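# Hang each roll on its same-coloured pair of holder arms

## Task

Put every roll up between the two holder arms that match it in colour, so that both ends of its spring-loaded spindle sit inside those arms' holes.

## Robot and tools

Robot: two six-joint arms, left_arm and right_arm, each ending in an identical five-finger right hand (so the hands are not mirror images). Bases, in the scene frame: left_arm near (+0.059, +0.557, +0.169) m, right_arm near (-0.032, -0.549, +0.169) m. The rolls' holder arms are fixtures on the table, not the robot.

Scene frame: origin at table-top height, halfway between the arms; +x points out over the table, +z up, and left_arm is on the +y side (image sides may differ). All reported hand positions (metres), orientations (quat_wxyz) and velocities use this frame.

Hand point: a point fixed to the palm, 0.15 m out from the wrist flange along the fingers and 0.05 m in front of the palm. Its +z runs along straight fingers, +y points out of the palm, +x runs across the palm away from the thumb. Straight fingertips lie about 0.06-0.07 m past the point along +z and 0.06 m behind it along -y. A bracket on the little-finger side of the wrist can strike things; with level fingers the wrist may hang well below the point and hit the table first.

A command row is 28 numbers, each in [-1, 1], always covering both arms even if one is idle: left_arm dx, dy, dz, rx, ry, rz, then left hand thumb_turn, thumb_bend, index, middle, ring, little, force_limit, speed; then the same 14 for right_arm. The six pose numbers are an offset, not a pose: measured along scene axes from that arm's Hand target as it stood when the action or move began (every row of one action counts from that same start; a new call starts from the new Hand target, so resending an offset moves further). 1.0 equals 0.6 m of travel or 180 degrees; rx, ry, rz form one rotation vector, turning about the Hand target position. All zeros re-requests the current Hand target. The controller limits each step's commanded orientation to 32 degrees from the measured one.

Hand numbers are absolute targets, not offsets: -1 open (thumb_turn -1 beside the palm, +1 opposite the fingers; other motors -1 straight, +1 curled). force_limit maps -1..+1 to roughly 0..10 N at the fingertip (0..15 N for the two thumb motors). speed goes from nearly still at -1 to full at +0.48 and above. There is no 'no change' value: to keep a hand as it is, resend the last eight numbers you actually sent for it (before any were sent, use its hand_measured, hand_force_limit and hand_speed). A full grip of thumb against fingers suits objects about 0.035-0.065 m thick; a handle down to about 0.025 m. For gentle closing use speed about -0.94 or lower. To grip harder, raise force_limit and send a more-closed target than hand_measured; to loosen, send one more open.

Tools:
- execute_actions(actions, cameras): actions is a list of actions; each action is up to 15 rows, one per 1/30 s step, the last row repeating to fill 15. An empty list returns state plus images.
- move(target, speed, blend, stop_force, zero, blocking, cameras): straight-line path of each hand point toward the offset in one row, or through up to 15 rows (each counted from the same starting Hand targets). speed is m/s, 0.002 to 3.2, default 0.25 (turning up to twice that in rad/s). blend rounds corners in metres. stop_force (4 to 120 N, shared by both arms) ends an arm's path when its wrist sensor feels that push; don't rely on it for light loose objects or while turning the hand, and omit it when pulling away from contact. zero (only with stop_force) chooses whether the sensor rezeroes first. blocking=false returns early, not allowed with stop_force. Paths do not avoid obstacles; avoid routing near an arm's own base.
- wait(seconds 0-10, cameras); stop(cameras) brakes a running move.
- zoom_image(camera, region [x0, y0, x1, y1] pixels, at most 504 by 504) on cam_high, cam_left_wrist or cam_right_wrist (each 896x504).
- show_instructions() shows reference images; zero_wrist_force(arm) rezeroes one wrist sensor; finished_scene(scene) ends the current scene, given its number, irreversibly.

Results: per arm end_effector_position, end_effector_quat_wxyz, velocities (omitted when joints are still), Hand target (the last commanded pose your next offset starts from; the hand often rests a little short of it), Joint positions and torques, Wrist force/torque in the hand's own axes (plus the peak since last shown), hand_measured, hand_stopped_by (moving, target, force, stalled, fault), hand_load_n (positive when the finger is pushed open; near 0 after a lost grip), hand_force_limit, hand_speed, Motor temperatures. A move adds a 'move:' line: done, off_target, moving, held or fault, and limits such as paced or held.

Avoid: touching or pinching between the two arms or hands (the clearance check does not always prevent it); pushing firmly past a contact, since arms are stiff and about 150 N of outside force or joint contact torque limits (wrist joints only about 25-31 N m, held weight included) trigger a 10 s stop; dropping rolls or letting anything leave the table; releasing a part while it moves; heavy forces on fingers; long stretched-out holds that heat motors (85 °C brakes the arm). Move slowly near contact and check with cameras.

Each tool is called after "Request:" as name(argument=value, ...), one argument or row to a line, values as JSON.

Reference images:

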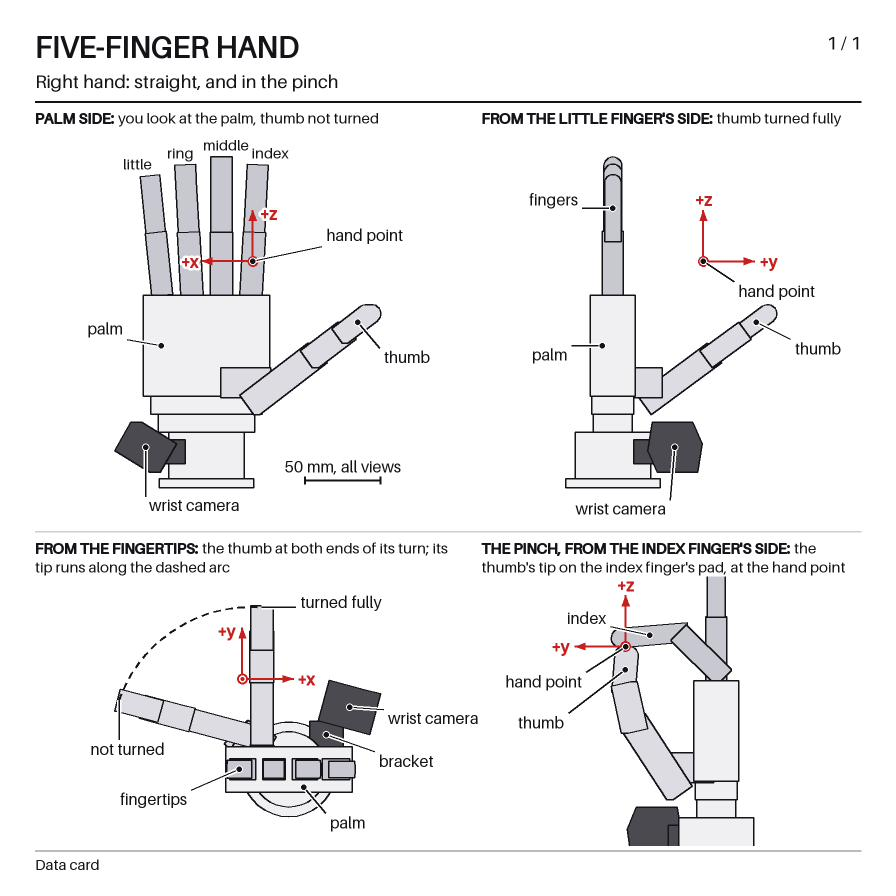

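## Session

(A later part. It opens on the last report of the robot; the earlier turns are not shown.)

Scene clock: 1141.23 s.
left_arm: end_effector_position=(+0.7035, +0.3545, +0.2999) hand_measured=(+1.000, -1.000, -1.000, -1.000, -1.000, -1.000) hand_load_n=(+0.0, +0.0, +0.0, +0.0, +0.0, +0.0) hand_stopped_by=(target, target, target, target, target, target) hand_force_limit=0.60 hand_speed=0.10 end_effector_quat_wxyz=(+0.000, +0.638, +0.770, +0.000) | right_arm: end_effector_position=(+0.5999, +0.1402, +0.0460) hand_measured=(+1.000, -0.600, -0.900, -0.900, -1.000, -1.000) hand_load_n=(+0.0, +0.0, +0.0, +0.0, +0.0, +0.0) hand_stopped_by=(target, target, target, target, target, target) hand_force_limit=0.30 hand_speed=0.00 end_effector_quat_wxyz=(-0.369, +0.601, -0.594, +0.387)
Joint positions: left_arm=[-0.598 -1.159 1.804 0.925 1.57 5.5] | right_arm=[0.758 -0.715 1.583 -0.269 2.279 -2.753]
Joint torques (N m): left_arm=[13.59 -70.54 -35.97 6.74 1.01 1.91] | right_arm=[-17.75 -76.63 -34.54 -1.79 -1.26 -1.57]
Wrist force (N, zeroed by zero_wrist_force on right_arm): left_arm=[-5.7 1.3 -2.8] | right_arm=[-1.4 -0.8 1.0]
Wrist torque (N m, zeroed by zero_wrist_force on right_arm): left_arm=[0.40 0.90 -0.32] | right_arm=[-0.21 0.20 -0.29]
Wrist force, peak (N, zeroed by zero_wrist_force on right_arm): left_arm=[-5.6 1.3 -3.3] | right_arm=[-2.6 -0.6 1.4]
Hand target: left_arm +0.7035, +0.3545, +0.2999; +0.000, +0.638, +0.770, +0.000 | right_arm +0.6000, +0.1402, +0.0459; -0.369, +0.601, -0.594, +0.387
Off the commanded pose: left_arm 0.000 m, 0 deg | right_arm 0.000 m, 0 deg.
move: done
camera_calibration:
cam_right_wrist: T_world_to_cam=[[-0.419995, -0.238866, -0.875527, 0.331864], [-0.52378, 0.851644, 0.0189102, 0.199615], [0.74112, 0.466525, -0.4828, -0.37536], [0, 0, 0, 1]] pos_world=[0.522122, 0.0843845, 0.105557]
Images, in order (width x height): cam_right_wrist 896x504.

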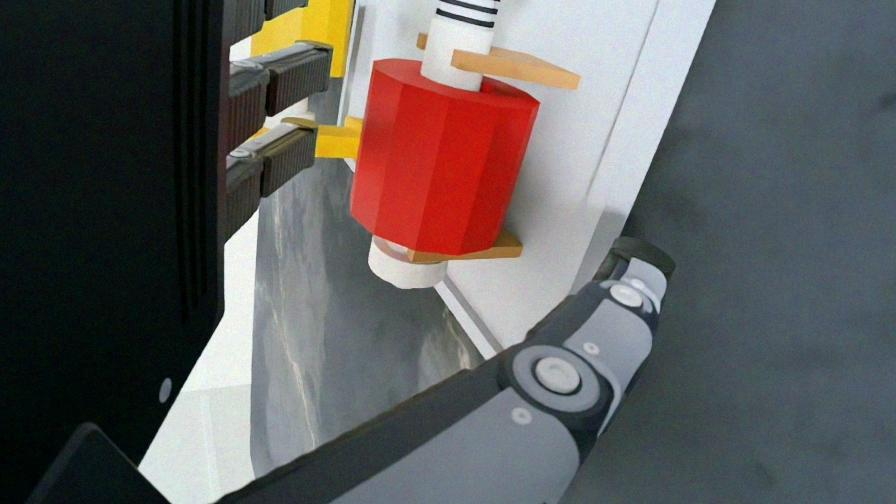

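Request:
move(
  target=[0, 0, 0, 0, 0, 0, 1, -1, -1, -1, -1, -1, 0.6, 0.1, 0.0392, -0.0042, -0.0185, 0, 0.0, 0.0, 1, -0.6, -0.6, -0.6, -1, -1, 0.3, 0],
  speed=0.06,
  stop_force=5,
  cameras=["cam_right_wrist"],
)

Scene clock: 1144.13 s.
left_arm: end_effector_position=(+0.7035, +0.3545, +0.2999) hand_measured=(+1.000, -1.000, -1.000, -1.000, -1.000, -1.000) hand_load_n=(+0.0, +0.0, +0.0, +0.0, +0.5, +0.0) hand_stopped_by=(target, target, target, target, target, target) hand_force_limit=0.60 hand_speed=0.10 end_effector_quat_wxyz=(+0.000, +0.638, +0.770, +0.000) | right_arm: end_effector_position=(+0.6235, +0.1377, +0.0348) hand_measured=(+1.000, -0.600, -0.600, -0.600, -1.000, -1.000) hand_load_n=(+0.0, +0.0, +0.0, +0.0, +0.0, +0.0) hand_stopped_by=(target, target, target, target, target, target) hand_force_limit=0.30 hand_speed=0.00 end_effector_quat_wxyz=(-0.369, +0.601, -0.594, +0.387)
Joint positions: left_arm=[-0.598 -1.159 1.804 0.925 1.57 5.5] | right_arm=[0.735 -0.691 1.559 -0.279 2.259 -2.771]
Joint torques (N m): left_arm=[14.56 -70.21 -34.85 6.76 1.14 1.8] | right_arm=[-16.47 -84.09 -33.77 -1.71 -1.41 -1.73]
Wrist force (N, zeroed by zero_wrist_force on right_arm): left_arm=[-5.5 1.4 -3.0] | right_arm=[-1.2 0.1 0.3]
Wrist torque (N m, zeroed by zero_wrist_force on right_arm): left_arm=[0.42 0.86 -0.30] | right_arm=[-0.03 0.19 -0.09]
Wrist force, peak (N, zeroed by zero_wrist_force on right_arm): left_arm=[-5.7 1.3 -3.1] | right_arm=[-2.0 -0.7 1.0]
Hand target: left_arm +0.7035, +0.3545, +0.2999; +0.000, +0.638, +0.770, +0.000 | right_arm +0.6235, +0.1377, +0.0348; -0.369, +0.601, -0.594, +0.387
Off the commanded pose: left_arm 0.000 m, 0 deg | right_arm 0.000 m, 0 deg.
move: done
camera_calibration:
cam_right_wrist: T_world_to_cam=[[-0.419949, -0.23894, -0.875529, 0.331441], [-0.523817, 0.851623, 0.0188342, 0.214345], [0.74112, 0.466526, -0.482798, -0.397043], [0, 0, 0, 1]] pos_world=[0.545722, 0.0818846, 0.0944575]
Images, in order (width x height): cam_right_wrist 896x504.

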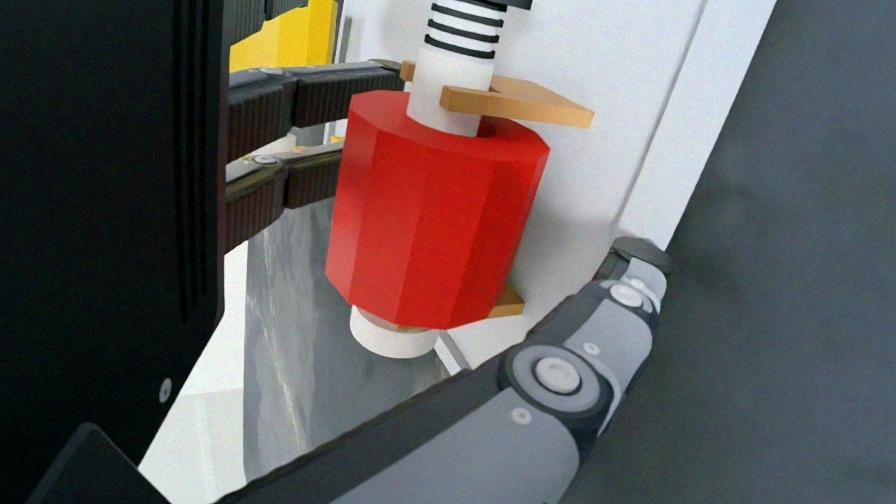

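Request:
move(
  target=[0, 0, 0, 0, 0, 0, 1, -1, -1, -1, -1, -1, 0.6, 0.1, 0, 0.005, 0, 0, 0, 0, 1, -0.4, -0.45, -0.45, -1, -1, -0.7, -0.5],
  speed=0.03,
)

Request:
move(
  target=[0, 0, 0, 0, 0, 0, 1, -1, -1, -1, -1, -1, 0.6, 0.1, 0, 0, 0, 0, 0, 0, 1, 0.4, 0.2, 0.2, -1, -1, -0.7, -0.85],
  speed=0.03,
  cameras=["cam_right_wrist"],
)

Scene clock: 1147.07 s.
left_arm: end_effector_position=(+0.7035, +0.3545, +0.2999) hand_measured=(+1.000, -1.000, -1.000, -1.000, -1.000, -1.000) hand_load_n=(+0.0, +0.0, +0.0, +0.0, +0.0, +0.0) hand_stopped_by=(target, target, target, target, target, target) hand_force_limit=0.60 hand_speed=0.10 end_effector_quat_wxyz=(+0.000, +0.638, +0.770, +0.000) | right_arm: end_effector_position=(+0.6235, +0.1406, +0.0348) hand_measured=(+1.000, -0.400, -0.450, -0.450, -1.000, -1.000) hand_load_n=(+0.0, +0.0, +0.0, +0.0, +0.0, +0.0) hand_stopped_by=(target, target, target, target, target, target) hand_force_limit=-0.70 hand_speed=-0.50 end_effector_quat_wxyz=(-0.369, +0.601, -0.594, +0.387)
Joint positions: left_arm=[-0.598 -1.159 1.804 0.925 1.57 5.5] | right_arm=[0.737 -0.688 1.552 -0.275 2.262 -2.769]
Joint torques (N m): left_arm=[12.72 -68.93 -34.78 6.96 0.8 1.77] | right_arm=[20.58 -82.56 -35.32 0.99 2.87 1.53]
Wrist force (N, zeroed by zero_wrist_force on right_arm): left_arm=[-5.4 0.9 -2.6] | right_arm=[-1.7 -0.7 0.5]
Wrist torque (N m, zeroed by zero_wrist_force on right_arm): left_arm=[0.32 0.84 -0.32] | right_arm=[-0.16 0.26 -0.15]
Wrist force, peak (N, zeroed by zero_wrist_force on right_arm): left_arm=[-5.9 1.2 -3.1] | right_arm=[-1.4 -1.3 0.9]
Hand target: left_arm +0.7035, +0.3545, +0.2999; +0.000, +0.638, +0.770, +0.000 | right_arm +0.6235, +0.1407, +0.0348; -0.369, +0.601, -0.594, +0.387
Off the commanded pose: left_arm 0.000 m, 0 deg | right_arm 0.000 m, 0 deg.
move: done

Scene clock: 1147.90 s.
left_arm: end_effector_position=(+0.7035, +0.3545, +0.2999) hand_measured=(+1.000, -1.000, -1.000, -1.000, -1.000, -1.000) hand_load_n=(+0.0, -0.5, +0.0, +0.0, +0.0, +0.0) hand_stopped_by=(target, target, target, target, target, target) hand_force_limit=0.60 hand_speed=0.10 end_effector_quat_wxyz=(+0.000, +0.638, +0.770, +0.000) | right_arm: end_effector_position=(+0.6235, +0.1407, +0.0348) hand_measured=(+1.000, -0.280, -0.328, -0.340, -1.000, -1.000) hand_load_n=(+0.0, +2.5, +4.0, +0.5, +0.0, +0.0) hand_stopped_by=(target, force, force, force, target, target) hand_force_limit=-0.70 hand_speed=-0.85 end_effector_quat_wxyz=(-0.369, +0.601, -0.594, +0.387)
Joint positions: left_arm=[-0.598 -1.159 1.804 0.925 1.57 5.5] | right_arm=[0.737 -0.688 1.552 -0.274 2.262 -2.769]
Joint torques (N m): left_arm=[11.66 -66.81 -35.06 7.07 0.58 1.45] | right_arm=[20.67 -82.67 -20.68 1.12 0.33 1.77]
Wrist force (N, zeroed by zero_wrist_force on right_arm): left_arm=[-5.3 1.0 -3.2] | right_arm=[-1.3 -3.2 3.4]
Wrist torque (N m, zeroed by zero_wrist_force on right_arm): left_arm=[0.38 0.85 -0.31] | right_arm=[-0.21 0.21 -0.11]
Wrist force, peak (N, zeroed by zero_wrist_force on right_arm): left_arm=[-5.8 1.1 -3.1] | right_arm=[-1.5 -4.4 5.5]
Hand target: left_arm +0.7035, +0.3545, +0.2999; +0.000, +0.638, +0.770, +0.000 | right_arm +0.6235, +0.1407, +0.0348; -0.369, +0.601, -0.594, +0.387
Off the commanded pose: left_arm 0.000 m, 0 deg | right_arm 0.000 m, 0 deg.
move: done
camera_calibration:
cam_right_wrist: T_world_to_cam=[[-0.419876, -0.238842, -0.87559, 0.332116], [-0.523761, 0.851657, 0.0188477, 0.211755], [0.741201, 0.466513, -0.482686, -0.398496], [0, 0, 0, 1]] pos_world=[0.545722, 0.0848844, 0.0944575]
Images, in order (width x height): cam_right_wrist 896x504.

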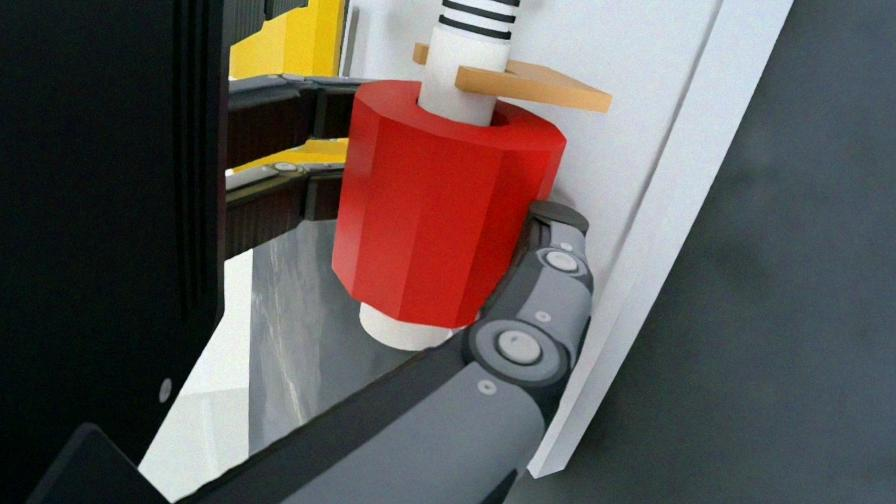

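Request:
move(
  target=[0, 0, 0, 0, 0, 0, 1, -1, -1, -1, -1, -1, 0.6, 0.1, 0, 0, 0, 0, 0, 0, 1, 0.45, 0.25, 0.25, -1, -1, 0.5, -0.9],
  speed=0.03,
)

Request:
move(
  target=[0, 0, 0, 0, 0, 0, 1, -1, -1, -1, -1, -1, 0.6, 0.1, 0, 0, 0.1, 0, 0, 0, 1, 0.45, 0.25, 0.25, -1, -1, 0.5, -0.9],
  speed=0.06,
  cameras=["cam_right_wrist", "cam_high"],
)

Scene clock: 1148.80 s.
left_arm: end_effector_position=(+0.7035, +0.3545, +0.2999) hand_measured=(+1.000, -1.000, -1.000, -1.000, -1.000, -1.000) hand_load_n=(+0.0, +0.0, +0.0, +0.0, +0.0, +0.0) hand_stopped_by=(target, target, target, target, target, target) hand_force_limit=0.60 hand_speed=0.10 end_effector_quat_wxyz=(+0.000, +0.638, +0.770, +0.000) | right_arm: end_effector_position=(+0.6235, +0.1407, +0.0348) hand_measured=(+1.000, -0.266, -0.312, -0.316, -1.000, -1.000) hand_load_n=(+0.5, +11.0, +8.5, +11.0, +0.0, +0.0) hand_stopped_by=(target, force, force, force, target, target) hand_force_limit=0.50 hand_speed=-0.90 end_effector_quat_wxyz=(-0.369, +0.601, -0.594, +0.387)
Joint positions: left_arm=[-0.598 -1.159 1.804 0.925 1.57 5.5] | right_arm=[0.737 -0.688 1.552 -0.274 2.262 -2.769]
Joint torques (N m): left_arm=[11.76 -69.02 -35.58 7.19 0.82 1.35] | right_arm=[19.52 -84.1 -13.33 1.59 -1.37 1.7]
Wrist force (N, zeroed by zero_wrist_force on right_arm): left_arm=[-5.2 1.3 -2.6] | right_arm=[-2.3 -8.4 11.9]
Wrist torque (N m, zeroed by zero_wrist_force on right_arm): left_arm=[0.39 0.81 -0.29] | right_arm=[-0.12 0.00 -0.20]
Wrist force, peak (N, zeroed by zero_wrist_force on right_arm): left_arm=[-5.6 1.3 -3.0] | right_arm=[-2.0 -9.3 13.7]
Hand target: left_arm +0.7035, +0.3545, +0.2999; +0.000, +0.638, +0.770, +0.000 | right_arm +0.6235, +0.1407, +0.0348; -0.369, +0.601, -0.594, +0.387
Off the commanded pose: left_arm 0.000 m, 0 deg | right_arm 0.000 m, 0 deg.
move: done

Scene clock: 1150.17 s.
left_arm: end_effector_position=(+0.7035, +0.3545, +0.2999) hand_measured=(+1.000, -1.000, -1.000, -1.000, -1.000, -1.000) hand_load_n=(+0.0, +0.0, +0.0, +0.0, +0.0, +0.0) hand_stopped_by=(target, target, target, target, target, target) hand_force_limit=0.60 hand_speed=0.10 end_effector_quat_wxyz=(+0.000, +0.638, +0.770, +0.000) | right_arm: end_effector_position=(+0.6234, +0.1407, +0.0946) hand_measured=(+1.000, -0.266, -0.312, -0.316, -1.000, -1.000) hand_load_n=(+1.0, +9.0, +3.0, +5.0, +0.0, +0.0) hand_stopped_by=(target, force, force, force, target, target) hand_force_limit=0.50 hand_speed=-0.90 end_effector_quat_wxyz=(-0.369, +0.602, -0.594, +0.387)
Joint positions: left_arm=[-0.598 -1.159 1.804 0.925 1.57 5.5] | right_arm=[0.737 -0.76 1.555 -0.205 2.262 -2.769]
Joint torques (N m): left_arm=[12.63 -68.74 -34.45 6.93 0.87 1.57] | right_arm=[18.1 -102.15 -34.76 4.4 0.75 0.25]
Wrist force (N, zeroed by zero_wrist_force on right_arm): left_arm=[-5.4 1.3 -3.0] | right_arm=[-1.6 -0.1 0.7]
Wrist torque (N m, zeroed by zero_wrist_force on right_arm): left_arm=[0.40 0.86 -0.31] | right_arm=[-0.16 0.24 -0.13]
Wrist force, peak (N, zeroed by zero_wrist_force on right_arm): left_arm=[-5.5 1.0 -3.4] | right_arm=[-3.0 -8.2 11.9]
Hand target: left_arm +0.7035, +0.3545, +0.2999; +0.000, +0.638, +0.770, +0.000 | right_arm +0.6235, +0.1407, +0.0948; -0.369, +0.601, -0.594, +0.387
Off the commanded pose: left_arm 0.000 m, 0 deg | right_arm 0.000 m, 0 deg.
move: done
camera_calibration:
cam_right_wrist: T_world_to_cam=[[-0.420013, -0.238981, -0.875487, 0.384546], [-0.523815, 0.851624, 0.0188318, 0.210663], [0.741085, 0.466503, -0.482875, -0.369538], [0, 0, 0, 1]] pos_world=[0.545722, 0.0848846, 0.154257]
Images, in order (width x height): cam_high 896x504, cam_right_wrist 896x504.

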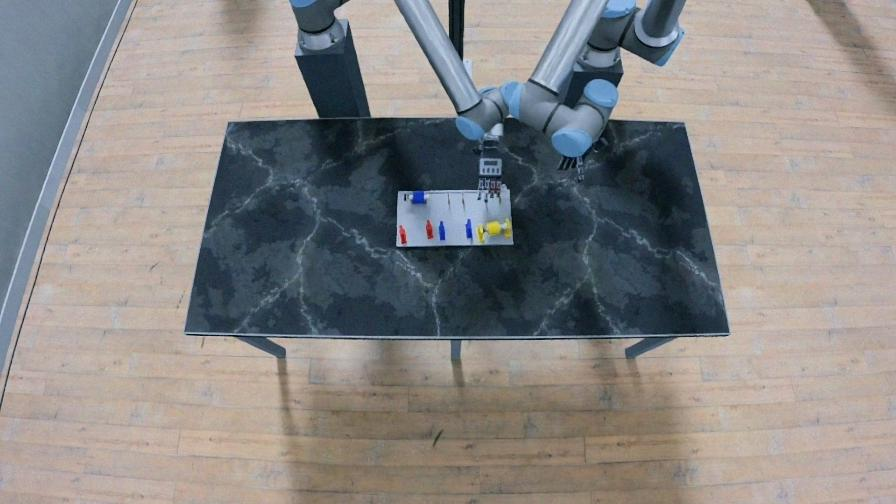

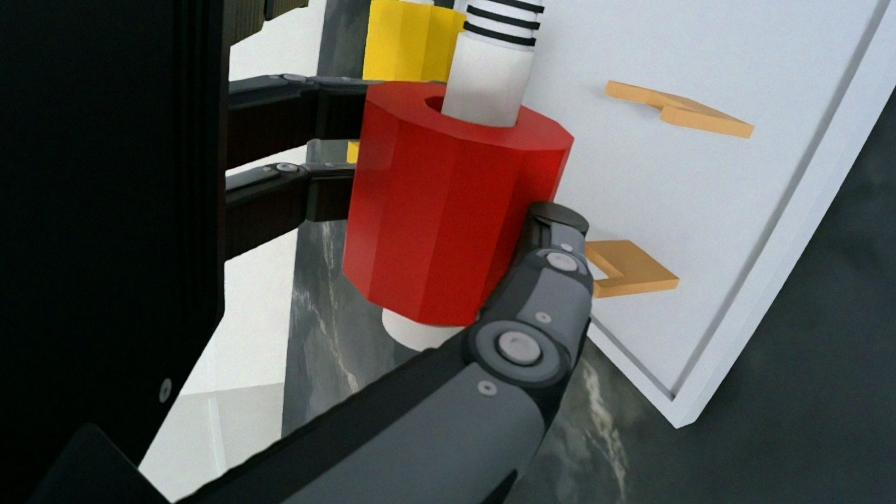

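Request:
move(
  target=[
    [0, 0, 0, 0, 0, 0, 1, -1, -1, -1, -1, -1, 0.6, 0.1, 0.03, -0.05, 0.15, 0, 0, 0, 1, 0.45, 0.25, 0.25, -1, -1, 0.5, -0.9],
    [0, 0, 0, 0, 0, 0, 1, -1, -1, -1, -1, -1, 0.6, 0.1, 0.1277, -0.4512, 0.06, 0, 0, 0, 1, 0.45, 0.25, 0.25, -1, -1, 0.5, -0.9],
  ],
  speed=0.25,
  blend=[0.04, 0],
  cameras=["cam_right_wrist", "cam_high"],
)

Scene clock: 1156.10 s.
left_arm: end_effector_position=(+0.7035, +0.3545, +0.2999) hand_measured=(+1.000, -1.000, -1.000, -1.000, -1.000, -1.000) hand_load_n=(+0.0, +0.0, +0.0, +0.5, +0.0, +0.0) hand_stopped_by=(target, target, target, target, target, target) hand_force_limit=0.60 hand_speed=0.10 end_effector_quat_wxyz=(+0.000, +0.638, +0.770, +0.000) | right_arm: end_effector_position=(+0.7001, -0.1299, +0.1308) hand_measured=(+1.000, -0.266, -0.312, -0.316, -1.000, -1.000) hand_load_n=(+1.5, +9.0, +3.0, +5.0, +0.0, +0.0) hand_stopped_by=(target, force, force, force, target, target) hand_force_limit=0.50 hand_speed=-0.90 end_effector_quat_wxyz=(-0.369, +0.601, -0.594, +0.387)
Joint positions: left_arm=[-0.598 -1.159 1.804 0.925 1.57 5.5] | right_arm=[0.352 -0.992 1.914 -0.447 1.928 -2.994]
Joint torques (N m): left_arm=[13.58 -66.39 -35.2 7.1 0.82 1.45] | right_arm=[-15.95 -82.15 -16.99 -3.17 -0.9 -1.91]
Wrist force (N, zeroed by zero_wrist_force on right_arm): left_arm=[-5.3 1.4 -2.8] | right_arm=[-1.9 -0.1 0.6]
Wrist torque (N m, zeroed by zero_wrist_force on right_arm): left_arm=[0.43 0.84 -0.30] | right_arm=[-0.13 0.28 -0.14]
Wrist force, peak (N, zeroed by zero_wrist_force on right_arm): left_arm=[-5.8 1.1 -2.9] | right_arm=[-2.9 -1.3 1.2]
Hand target: left_arm +0.7035, +0.3545, +0.2999; +0.000, +0.638, +0.770, +0.000 | right_arm +0.7001, -0.1300, +0.1308; -0.369, +0.601, -0.594, +0.387
Off the commanded pose: left_arm 0.000 m, 0 deg | right_arm 0.000 m, 0 deg.
move: done
camera_calibration:
cam_right_wrist: T_world_to_cam=[[-0.419949, -0.23894, -0.875529, 0.38372], [-0.523817, 0.851623, 0.0188342, 0.480555], [0.74112, 0.466526, -0.482798, -0.282622], [0, 0, 0, 1]] pos_world=[0.622322, -0.185715, 0.190457]
Images, in order (width x height): cam_high 896x504, cam_right_wrist 896x504.

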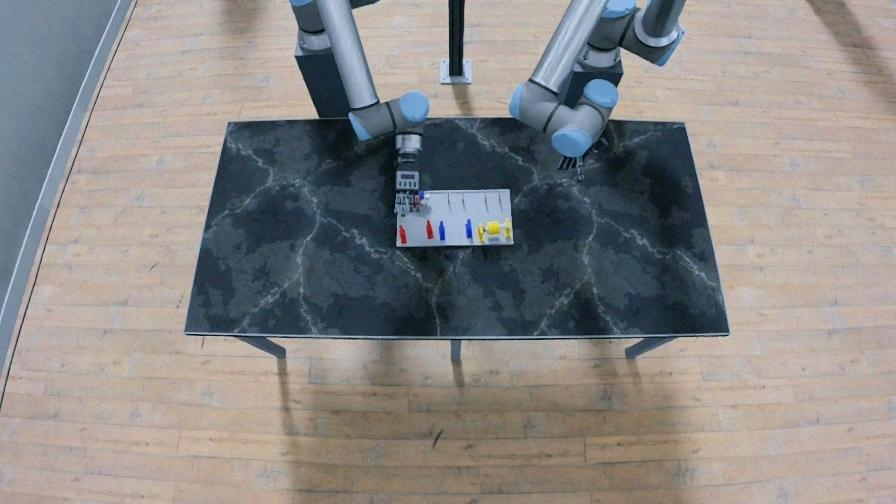

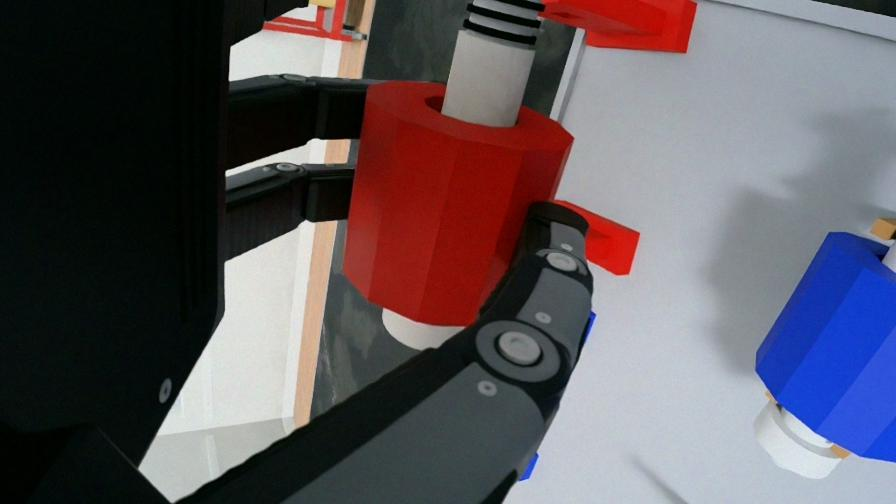

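Request:
zoom_image(
  camera="cam_right_wrist",
  region=[520, 0, 720, 120],
)

Request:
zoom_image(
  camera="cam_right_wrist",
  region=[520, 180, 680, 300],
)

Scaled by 2.520 from the camera's 896x504 image, which has a finer 1280x720 frame.

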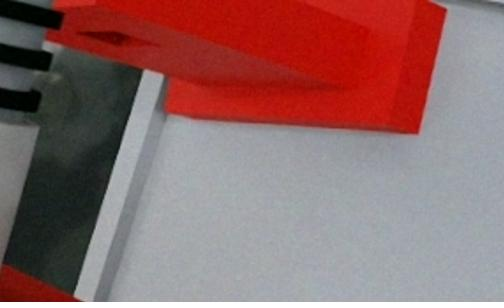

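Scaled by 3.150 from the camera's 896x504 image, which has a finer 1280x720 frame.

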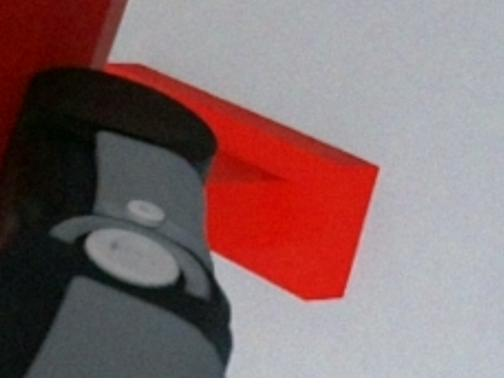

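Request:
move(
  target=[0, 0, 0, 0, 0, 0, 1, -1, -1, -1, -1, -1, 0.6, 0.1, 0, 0, 0.1, -0.35, 0, 0, 1, 0.45, 0.25, 0.25, -1, -1, 0.5, -0.9],
  speed=0.6,
  cameras=["cam_right_wrist"],
)

Scene clock: 1162.07 s.
left_arm: end_effector_position=(+0.7035, +0.3545, +0.2999) hand_measured=(+1.000, -1.000, -1.000, -1.000, -1.000, -1.000) hand_load_n=(+0.0, +0.0, +0.0, +0.0, +0.0, +0.0) hand_stopped_by=(target, target, target, target, target, target) hand_force_limit=0.60 hand_speed=0.10 end_effector_quat_wxyz=(+0.000, +0.638, +0.770, +0.000) | right_arm: end_effector_position=(+0.7001, -0.1300, +0.1907) hand_measured=(+1.000, -0.266, -0.312, -0.316, -1.000, -1.000) hand_load_n=(+1.0, +9.0, +3.5, +5.5, +0.0, +0.0) hand_stopped_by=(target, force, force, force, target, target) hand_force_limit=0.50 hand_speed=-0.90 end_effector_quat_wxyz=(+0.000, +0.706, -0.304, +0.640)
Joint positions: left_arm=[-0.598 -1.159 1.804 0.925 1.57 5.5] | right_arm=[0.565 -0.881 1.702 -0.493 2.546 -4.03]
Joint torques (N m): left_arm=[11.69 -65.11 -36.28 6.75 0.49 0.9] | right_arm=[20.16 -90.27 -20.82 -3.2 0.84 -1.85]
Wrist force (N, zeroed by zero_wrist_force on right_arm): left_arm=[-5.2 1.2 -3.0] | right_arm=[-3.5 -0.2 0.3]
Wrist torque (N m, zeroed by zero_wrist_force on right_arm): left_arm=[0.40 0.82 -0.30] | right_arm=[0.00 0.39 -0.26]
Wrist force, peak (N, zeroed by zero_wrist_force on right_arm): left_arm=[-5.6 1.4 -3.4] | right_arm=[-4.5 -0.2 0.2]
Hand target: left_arm +0.7035, +0.3545, +0.2999; +0.000, +0.638, +0.770, +0.000 | right_arm +0.7001, -0.1300, +0.1908; +0.000, +0.706, -0.304, +0.640
Off the commanded pose: left_arm 0.000 m, 0 deg | right_arm 0.000 m, 0 deg.
move: done
camera_calibration:
cam_right_wrist: T_world_to_cam=[[-0.420047, -0.888511, -0.184687, 0.22003], [-0.523764, 0.403551, -0.750212, 0.567904], [0.741102, -0.218392, -0.63488, -0.313657], [0, 0, 0, 1]] pos_world=[0.622322, -0.102179, 0.26755]
Images, in order (width x height): cam_right_wrist 896x504.

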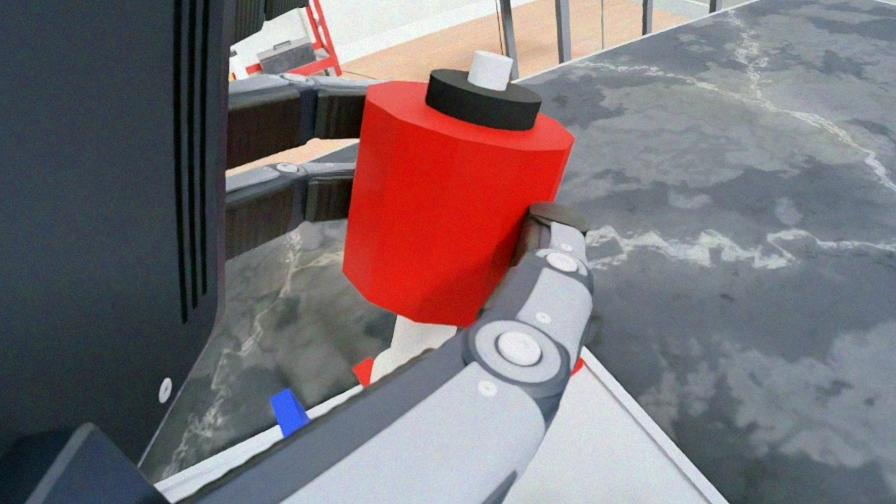

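Request:
move(
  target=[
    [0, 0, 0, 0, 0, 0, 1, -1, -1, -1, -1, -1, 0.6, 0.1, 0.05, -0.01, 0, 0.3643, 0.0457, 0.1842, 1, 0.45, 0.25, 0.25, -1, -1, 0.5, -0.9],
    [0, 0, 0, 0, 0, 0, 1, -1, -1, -1, -1, -1, 0.6, 0.1, 0.0943, -0.0202, -0.1255, 0.3643, 0.0457, 0.1842, 1, 0.45, 0.25, 0.25, -1, -1, 0.5, -0.9],
  ],
  speed=[0.5, 0.15],
  cameras=["cam_right_wrist", "cam_high"],
)

Request:
zoom_image(
  camera="cam_high",
  region=[380, 180, 500, 260],
)

Scene clock: 1167.50 s.
left_arm: end_effector_position=(+0.7035, +0.3545, +0.2999) hand_measured=(+1.000, -1.000, -1.000, -1.000, -1.000, -1.000) hand_load_n=(+0.0, +0.0, +0.0, +0.0, +0.0, +0.0) hand_stopped_by=(target, target, target, target, target, target) hand_force_limit=0.60 hand_speed=0.10 end_effector_quat_wxyz=(+0.000, +0.638, +0.770, +0.000) | right_arm: end_effector_position=(+0.7566, -0.1421, +0.1156) hand_measured=(+1.000, -0.266, -0.312, -0.316, -1.000, -1.000) hand_load_n=(+1.0, +9.0, +3.0, +5.5, +0.0, +0.0) hand_stopped_by=(target, force, force, force, target, target) hand_force_limit=0.50 hand_speed=-0.90 end_effector_quat_wxyz=(-0.529, +0.688, -0.394, +0.302)
Joint positions: left_arm=[-0.598 -1.159 1.804 0.925 1.57 5.5] | right_arm=[0.108 -0.943 1.964 -0.739 1.189 -3.248]
Joint torques (N m): left_arm=[11.97 -65.51 -34.54 6.97 0.61 0.71] | right_arm=[-17.08 -62.26 -29.06 -4.21 -2.49 -1.4]
Wrist force (N, zeroed by zero_wrist_force on right_arm): left_arm=[-5.8 1.1 -3.0] | right_arm=[-2.1 0.0 0.7]
Wrist torque (N m, zeroed by zero_wrist_force on right_arm): left_arm=[0.39 0.91 -0.34] | right_arm=[-0.15 0.35 -0.33]
Wrist force, peak (N, zeroed by zero_wrist_force on right_arm): left_arm=[-5.7 1.7 -3.2] | right_arm=[-4.6 -0.9 -0.2]
Hand target: left_arm +0.7035, +0.3545, +0.2999; +0.000, +0.638, +0.770, +0.000 | right_arm +0.7567, -0.1421, +0.1155; -0.529, +0.688, -0.394, +0.302
Off the commanded pose: left_arm 0.000 m, 0 deg | right_arm 0.000 m, 0 deg.
move: done
camera_calibration:
cam_right_wrist: T_world_to_cam=[[-0.108461, -0.314082, -0.94318, 0.152694], [-0.883971, 0.464524, -0.0530358, 0.746684], [0.454788, 0.827991, -0.328022, -0.0760835], [0, 0, 0, 1]] pos_world=[0.71121, -0.235898, 0.158662]
Images, in order (width x height): cam_high 896x504, cam_right_wrist 896x504.

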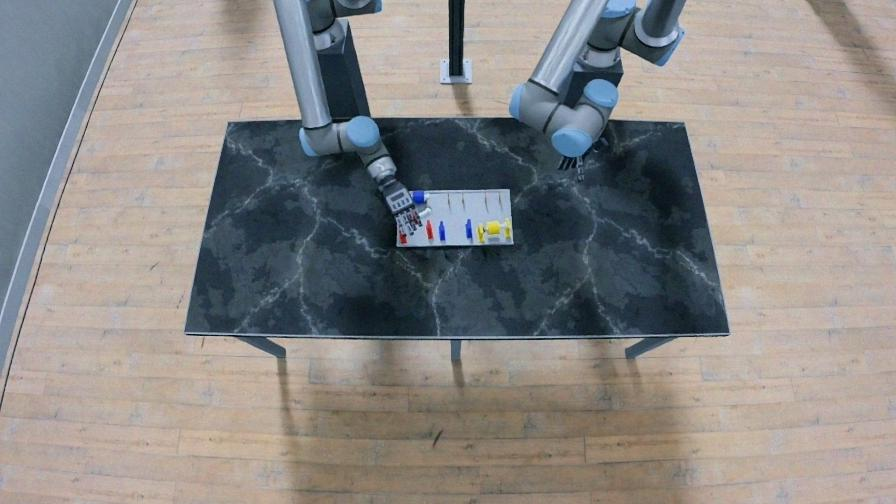

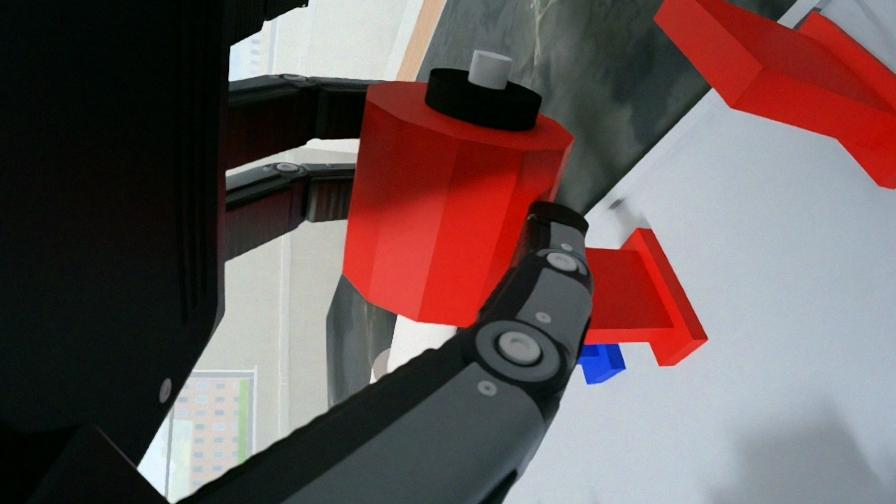

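Scaled by 4.200 from the camera's 896x504 image, which has a finer 1280x720 frame.

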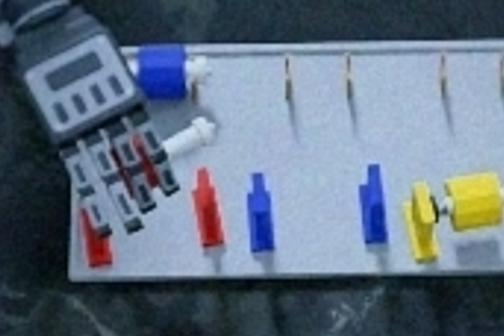

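Request:
zoom_image(
  camera="cam_right_wrist",
  region=[630, 0, 896, 200],
)

Request:
zoom_image(
  camera="cam_right_wrist",
  region=[380, 30, 580, 150],
)

Scaled by 1.895 from the camera's 896x504 image, which has a finer 1280x720 frame.

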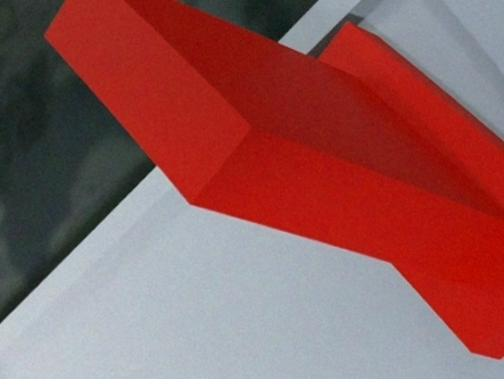

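Scaled by 2.520 from the camera's 896x504 image, which has a finer 1280x720 frame.

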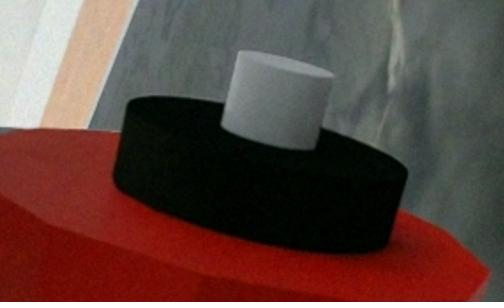

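Request:
move(
  target=[0, 0, 0, 0, 0, 0, 1, -1, -1, -1, -1, -1, 0.6, 0.1, -0.0085, -0.0007, -0.1067, 0, 0, 0, 1, 0.45, 0.25, 0.25, -1, -1, 0.5, -0.9],
  speed=0.06,
  stop_force=5,
  cameras=["cam_right_wrist"],
)

Request:
zoom_image(
  camera="cam_right_wrist",
  region=[380, 0, 640, 150],
)

Scene clock: 1173.90 s.
left_arm: end_effector_position=(+0.7035, +0.3545, +0.2999) hand_measured=(+1.000, -1.000, -1.000, -1.000, -1.000, -1.000) hand_load_n=(+0.0, +0.0, +0.0, +0.0, +0.5, +0.0) hand_stopped_by=(target, target, target, target, target, target) hand_force_limit=0.60 hand_speed=0.10 end_effector_quat_wxyz=(+0.000, +0.638, +0.770, +0.000) | right_arm: end_effector_position=(+0.7516, -0.1426, +0.0514) hand_measured=(+1.000, -0.266, -0.312, -0.316, -1.000, -1.000) hand_load_n=(+1.0, +9.0, +3.0, +5.0, -0.5, +0.0) hand_stopped_by=(target, force, force, force, target, target) hand_force_limit=0.50 hand_speed=-0.90 end_effector_quat_wxyz=(-0.529, +0.688, -0.394, +0.302)
Joint positions: left_arm=[-0.598 -1.159 1.804 0.925 1.57 5.5] | right_arm=[0.108 -0.847 1.97 -0.84 1.189 -3.248]
Joint torques (N m): left_arm=[11.88 -61.6 -35.44 7.03 0.3 0.57] | right_arm=[20.25 -64.88 -26.56 -4.07 0.89 1.74]
Wrist force (N, zeroed by zero_wrist_force on right_arm): left_arm=[-5.3 1.1 -2.9] | right_arm=[-1.9 -0.1 0.6]
Wrist torque (N m, zeroed by zero_wrist_force on right_arm): left_arm=[0.38 0.84 -0.31] | right_arm=[-0.14 0.31 -0.32]
Wrist force, peak (N, zeroed by zero_wrist_force on right_arm): left_arm=[-5.8 1.4 -3.1] | right_arm=[-2.6 0.1 0.6]
Hand target: left_arm +0.7035, +0.3545, +0.2999; +0.000, +0.638, +0.770, +0.000 | right_arm +0.7516, -0.1426, +0.0514; -0.529, +0.688, -0.394, +0.302
Off the commanded pose: left_arm 0.000 m, 0 deg | right_arm 0.000 m, 0 deg.
move: done
camera_calibration:
cam_right_wrist: T_world_to_cam=[[-0.108545, -0.314039, -0.943185, 0.0915008], [-0.88396, 0.464554, -0.0529474, 0.738995], [0.454788, 0.827991, -0.328023, -0.0944095], [0, 0, 0, 1]] pos_world=[0.70611, -0.236398, 0.0944615]
Images, in order (width x height): cam_right_wrist 896x504.

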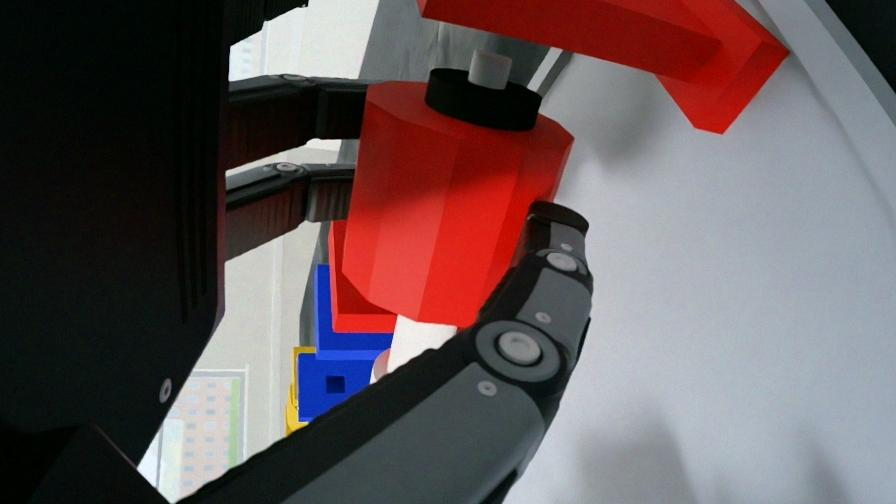

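Scaled by 1.938 from the camera's 896x504 image, which has a finer 1280x720 frame.

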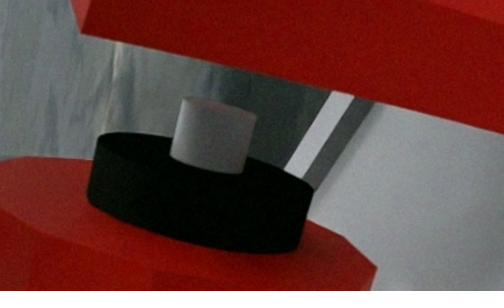

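Request:
move(
  target=[0, 0, 0, 0, 0, 0, 1, -1, -1, -1, -1, -1, 0.6, 0.1, 0.0152, -0.0258, -0.0005, 0, 0, 0, 1, 0.45, 0.25, 0.25, -1, -1, 0.5, -0.9],
  speed=0.012,
  stop_force=4,
  cameras=["cam_right_wrist"],
)

Request:
zoom_image(
  camera="cam_right_wrist",
  region=[400, 0, 600, 120],
)

Scene clock: 1178.40 s.
left_arm: end_effector_position=(+0.7035, +0.3545, +0.2999) hand_measured=(+1.000, -1.000, -1.000, -1.000, -1.000, -1.000) hand_load_n=(+0.0, +0.0, +0.0, +0.0, +0.0, +0.0) hand_stopped_by=(target, target, target, target, target, target) hand_force_limit=0.60 hand_speed=0.10 end_effector_quat_wxyz=(+0.000, +0.638, +0.770, +0.000) | right_arm: end_effector_position=(+0.7607, -0.1580, +0.0511) hand_measured=(+1.000, -0.266, -0.312, -0.316, -1.000, -1.000) hand_load_n=(+2.0, +9.0, +3.5, +5.0, +0.0, +0.0) hand_stopped_by=(target, force, force, force, target, target) hand_force_limit=0.50 hand_speed=-0.90 end_effector_quat_wxyz=(-0.529, +0.688, -0.394, +0.302)
Joint positions: left_arm=[-0.598 -1.159 1.804 0.925 1.57 5.5] | right_arm=[0.082 -0.844 1.964 -0.834 1.164 -3.256]
Joint torques (N m): left_arm=[11.39 -62.75 -35.1 6.68 0.71 0.82] | right_arm=[-19.03 -67.98 -27.2 0.8 -1.56 -1.43]
Wrist force (N, zeroed by zero_wrist_force on right_arm): left_arm=[-5.2 1.2 -2.7] | right_arm=[-4.7 0.5 0.9]
Wrist torque (N m, zeroed by zero_wrist_force on right_arm): left_arm=[0.39 0.82 -0.29] | right_arm=[-0.13 0.30 -0.30]
Wrist force, peak (N, zeroed by zero_wrist_force on right_arm): left_arm=[-5.6 1.3 -3.2] | right_arm=[-5.0 0.3 1.2]
Hand target: left_arm +0.7035, +0.3545, +0.2999; +0.000, +0.638, +0.770, +0.000 | right_arm +0.7607, -0.1580, +0.0511; -0.529, +0.688, -0.394, +0.302
Off the commanded pose: left_arm 0.000 m, 0 deg | right_arm 0.000 m, 0 deg.
move: done
camera_calibration:
cam_right_wrist: T_world_to_cam=[[-0.108545, -0.314039, -0.943185, 0.0873694], [-0.88396, 0.464554, -0.0529474, 0.754177], [0.454788, 0.827991, -0.328023, -0.0858954], [0, 0, 0, 1]] pos_world=[0.71521, -0.251798, 0.0941615]
Images, in order (width x height): cam_right_wrist 896x504.

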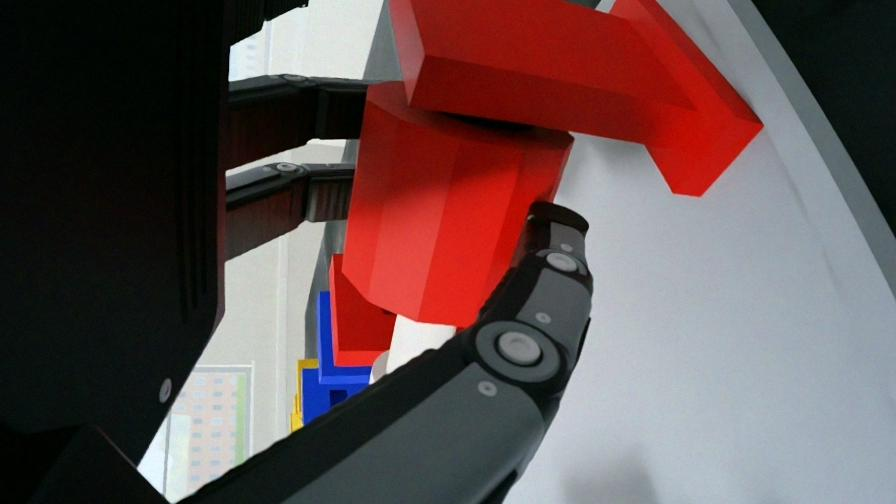

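Scaled by 2.520 from the camera's 896x504 image, which has a finer 1280x720 frame.

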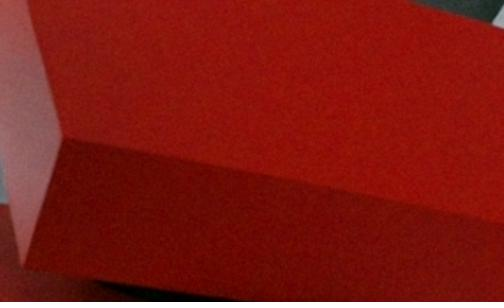

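Request:
move(
  target=[
    [0.1, -0.45, 0, 0, 0, 0, 1, -1, -1, -1, -1, -1, 0.6, 0.1, 0, 0, 0, 0, 0, 0, 1, 0.45, 0.25, 0.25, -1, -1, 0.5, -0.9],
    [0.1385, -0.6787, -0.1332, 0, 0, 0, 1, -1, -1, -1, -1, -1, 0.6, 0.1, 0, 0, 0, 0, 0, 0, 1, 0.45, 0.25, 0.25, -1, -1, 0.5, -0.9],
  ],
  speed=0.25,
  blend=[0.05, 0],
  cameras=["cam_left_wrist", "cam_high"],
)

Scene clock: 1183.33 s.
left_arm: end_effector_position=(+0.7866, -0.0526, +0.2201) hand_measured=(+1.000, -1.000, -1.000, -1.000, -1.000, -1.000) hand_load_n=(+0.0, +0.0, +0.0, +0.0, +0.0, +0.0) hand_stopped_by=(target, target, target, target, target, target) hand_force_limit=0.60 hand_speed=0.10 end_effector_quat_wxyz=(+0.000, +0.638, +0.770, +0.000) | right_arm: end_effector_position=(+0.7607, -0.1580, +0.0511) hand_measured=(+1.000, -0.266, -0.312, -0.316, -1.000, -1.000) hand_load_n=(+1.5, +9.0, +3.0, +5.0, -0.5, +0.0) hand_stopped_by=(target, force, force, force, target, target) hand_force_limit=0.50 hand_speed=-0.90 end_effector_quat_wxyz=(-0.529, +0.688, -0.394, +0.302)
Joint positions: left_arm=[-0.927 -0.683 1.133 1.12 1.57 5.171] | right_arm=[0.082 -0.844 1.964 -0.834 1.164 -3.256]
Joint torques (N m): left_arm=[-18.41 -88.14 -39.73 7.54 1.1 -2.94] | right_arm=[-17.54 -68.21 -27.98 0.84 -1.41 -1.27]
Wrist force (N, zeroed by zero_wrist_force on right_arm): left_arm=[-5.0 0.5 -3.0] | right_arm=[-4.1 0.4 0.9]
Wrist torque (N m, zeroed by zero_wrist_force on right_arm): left_arm=[0.28 0.79 0.02] | right_arm=[-0.15 0.21 -0.27]
Wrist force, peak (N, zeroed by zero_wrist_force on right_arm): left_arm=[-5.8 1.2 -3.7] | right_arm=[-5.3 -0.1 1.1]
Hand target: left_arm +0.7866, -0.0527, +0.2200; +0.000, +0.638, +0.770, +0.000 | right_arm +0.7607, -0.1580, +0.0511; -0.529, +0.688, -0.394, +0.302
Off the commanded pose: left_arm 0.000 m, 0 deg | right_arm 0.000 m, 0 deg.
move: done
camera_calibration:
cam_left_wrist: T_world_to_cam=[[0.881532, 0.472031, -0.00935823, -0.665692], [0.404547, -0.744989, 0.530408, -0.47475], [0.243397, -0.471357, -0.847691, 0.0885544], [0, 0, 0, 1]] pos_world=[0.757334, 0.00228428, 0.320648]
Images, in order (width x height): cam_high 896x504, cam_left_wrist 896x504.

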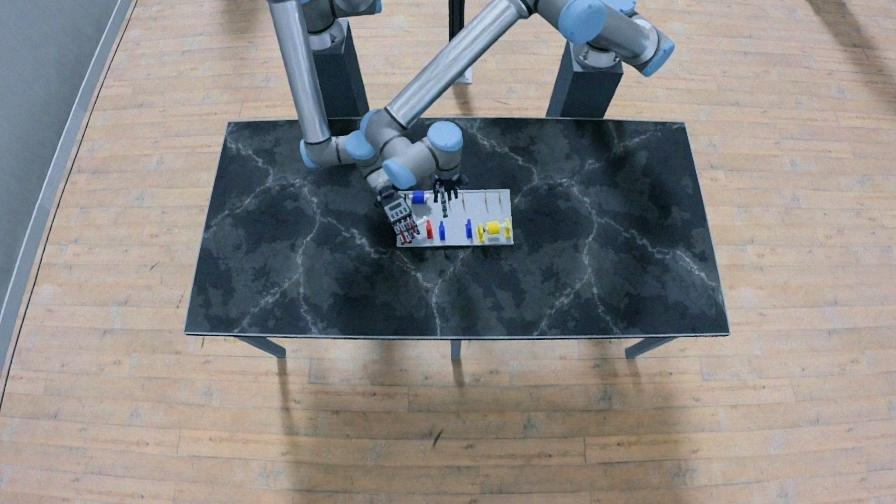

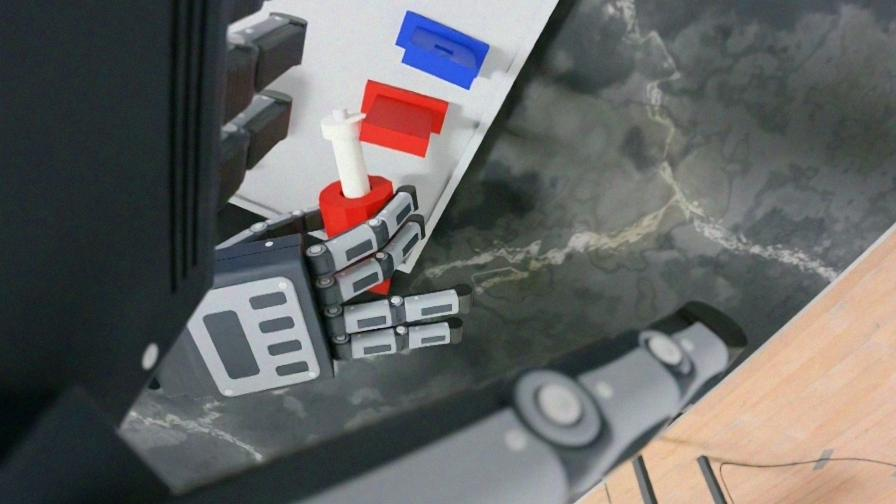

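Request:
zoom_image(
  camera="cam_left_wrist",
  region=[270, 60, 470, 240],
)

Scaled by 2.520 from the camera's 896x504 image, which has a finer 1280x720 frame.

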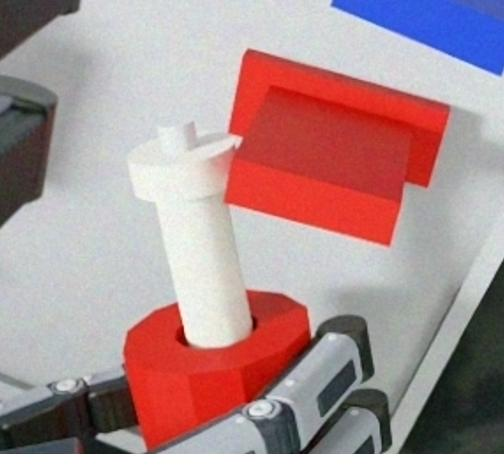

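Request:
move(
  target=[
    [-0.0068, -0.0307, -0.1, 0, 0, 0, 1, -1, -1, -1, -1, -1, 0.6, 0.1, 0, 0, 0, 0, 0, 0, 1, 0.45, 0.25, 0.25, -1, -1, 0.5, -0.9],
    [-0.0068, -0.0307, -0.185, 0, 0, 0, 1, -1, -1, -1, -1, -1, 0.6, 0.1, 0, 0, 0, 0, 0, 0, 1, 0.45, 0.25, 0.25, -1, -1, 0.5, -0.9],
  ],
  speed=0.15,
  blend=[0.01, 0],
  stop_force=5,
  cameras=["cam_left_wrist"],
)

Request:
zoom_image(
  camera="cam_left_wrist",
  region=[220, 60, 470, 260],
)

Scene clock: 1189.37 s.
left_arm: end_effector_position=(+0.7825, -0.0711, +0.1090) hand_measured=(+1.000, -1.000, -1.000, -1.000, -1.000, -1.000) hand_load_n=(+0.0, +0.0, +0.0, +0.0, +0.0, +0.0) hand_stopped_by=(target, target, target, target, target, target) hand_force_limit=0.60 hand_speed=0.10 end_effector_quat_wxyz=(+0.000, +0.638, +0.770, +0.000) | right_arm: end_effector_position=(+0.7607, -0.1580, +0.0511) hand_measured=(+1.000, -0.266, -0.312, -0.316, -1.000, -1.000) hand_load_n=(+1.5, +9.5, +3.5, +5.0, +0.0, +0.0) hand_stopped_by=(target, force, force, force, target, target) hand_force_limit=0.50 hand_speed=-0.90 end_effector_quat_wxyz=(-0.529, +0.688, -0.394, +0.302)
Joint positions: left_arm=[-0.943 -0.57 1.132 1.01 1.57 5.155] | right_arm=[0.082 -0.844 1.964 -0.834 1.164 -3.256]
Joint torques (N m): left_arm=[-8.46 -90.69 -37.25 1.09 -1.18 0.19] | right_arm=[-19.62 -66.71 -28.33 0.92 -1.46 -1.52]
Wrist force (N, zeroed by zero_wrist_force on right_arm): left_arm=[-5.6 1.3 -2.9] | right_arm=[-4.7 -0.2 0.9]
Wrist torque (N m, zeroed by zero_wrist_force on right_arm): left_arm=[0.41 0.86 0.00] | right_arm=[-0.23 0.32 -0.32]
Wrist force, peak (N, zeroed by zero_wrist_force on right_arm): left_arm=[-5.8 1.1 -2.8] | right_arm=[-5.0 0.3 0.9]
Hand target: left_arm +0.7825, -0.0711, +0.1090; +0.000, +0.638, +0.770, +0.000 | right_arm +0.7607, -0.1580, +0.0511; -0.529, +0.688, -0.394, +0.302
Off the commanded pose: left_arm 0.000 m, 0 deg | right_arm 0.000 m, 0 deg.
move: done
camera_calibration:
cam_left_wrist: T_world_to_cam=[[0.881521, 0.472053, -0.00931713, -0.654337], [0.404578, -0.74505, 0.530299, -0.428022], [0.243388, -0.471239, -0.847759, -0.0133705], [0, 0, 0, 1]] pos_world=[0.753234, -0.0163162, 0.209548]
Images, in order (width x height): cam_left_wrist 896x504.

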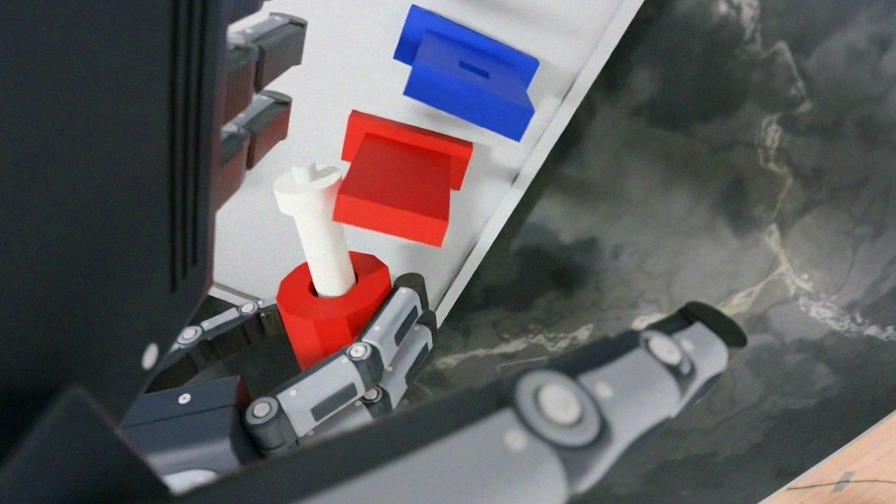

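Scaled by 2.016 from the camera's 896x504 image, which has a finer 1280x720 frame.

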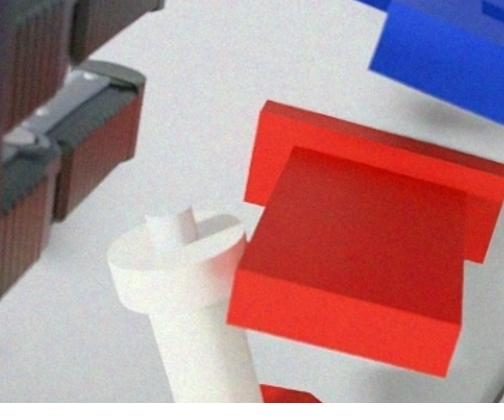

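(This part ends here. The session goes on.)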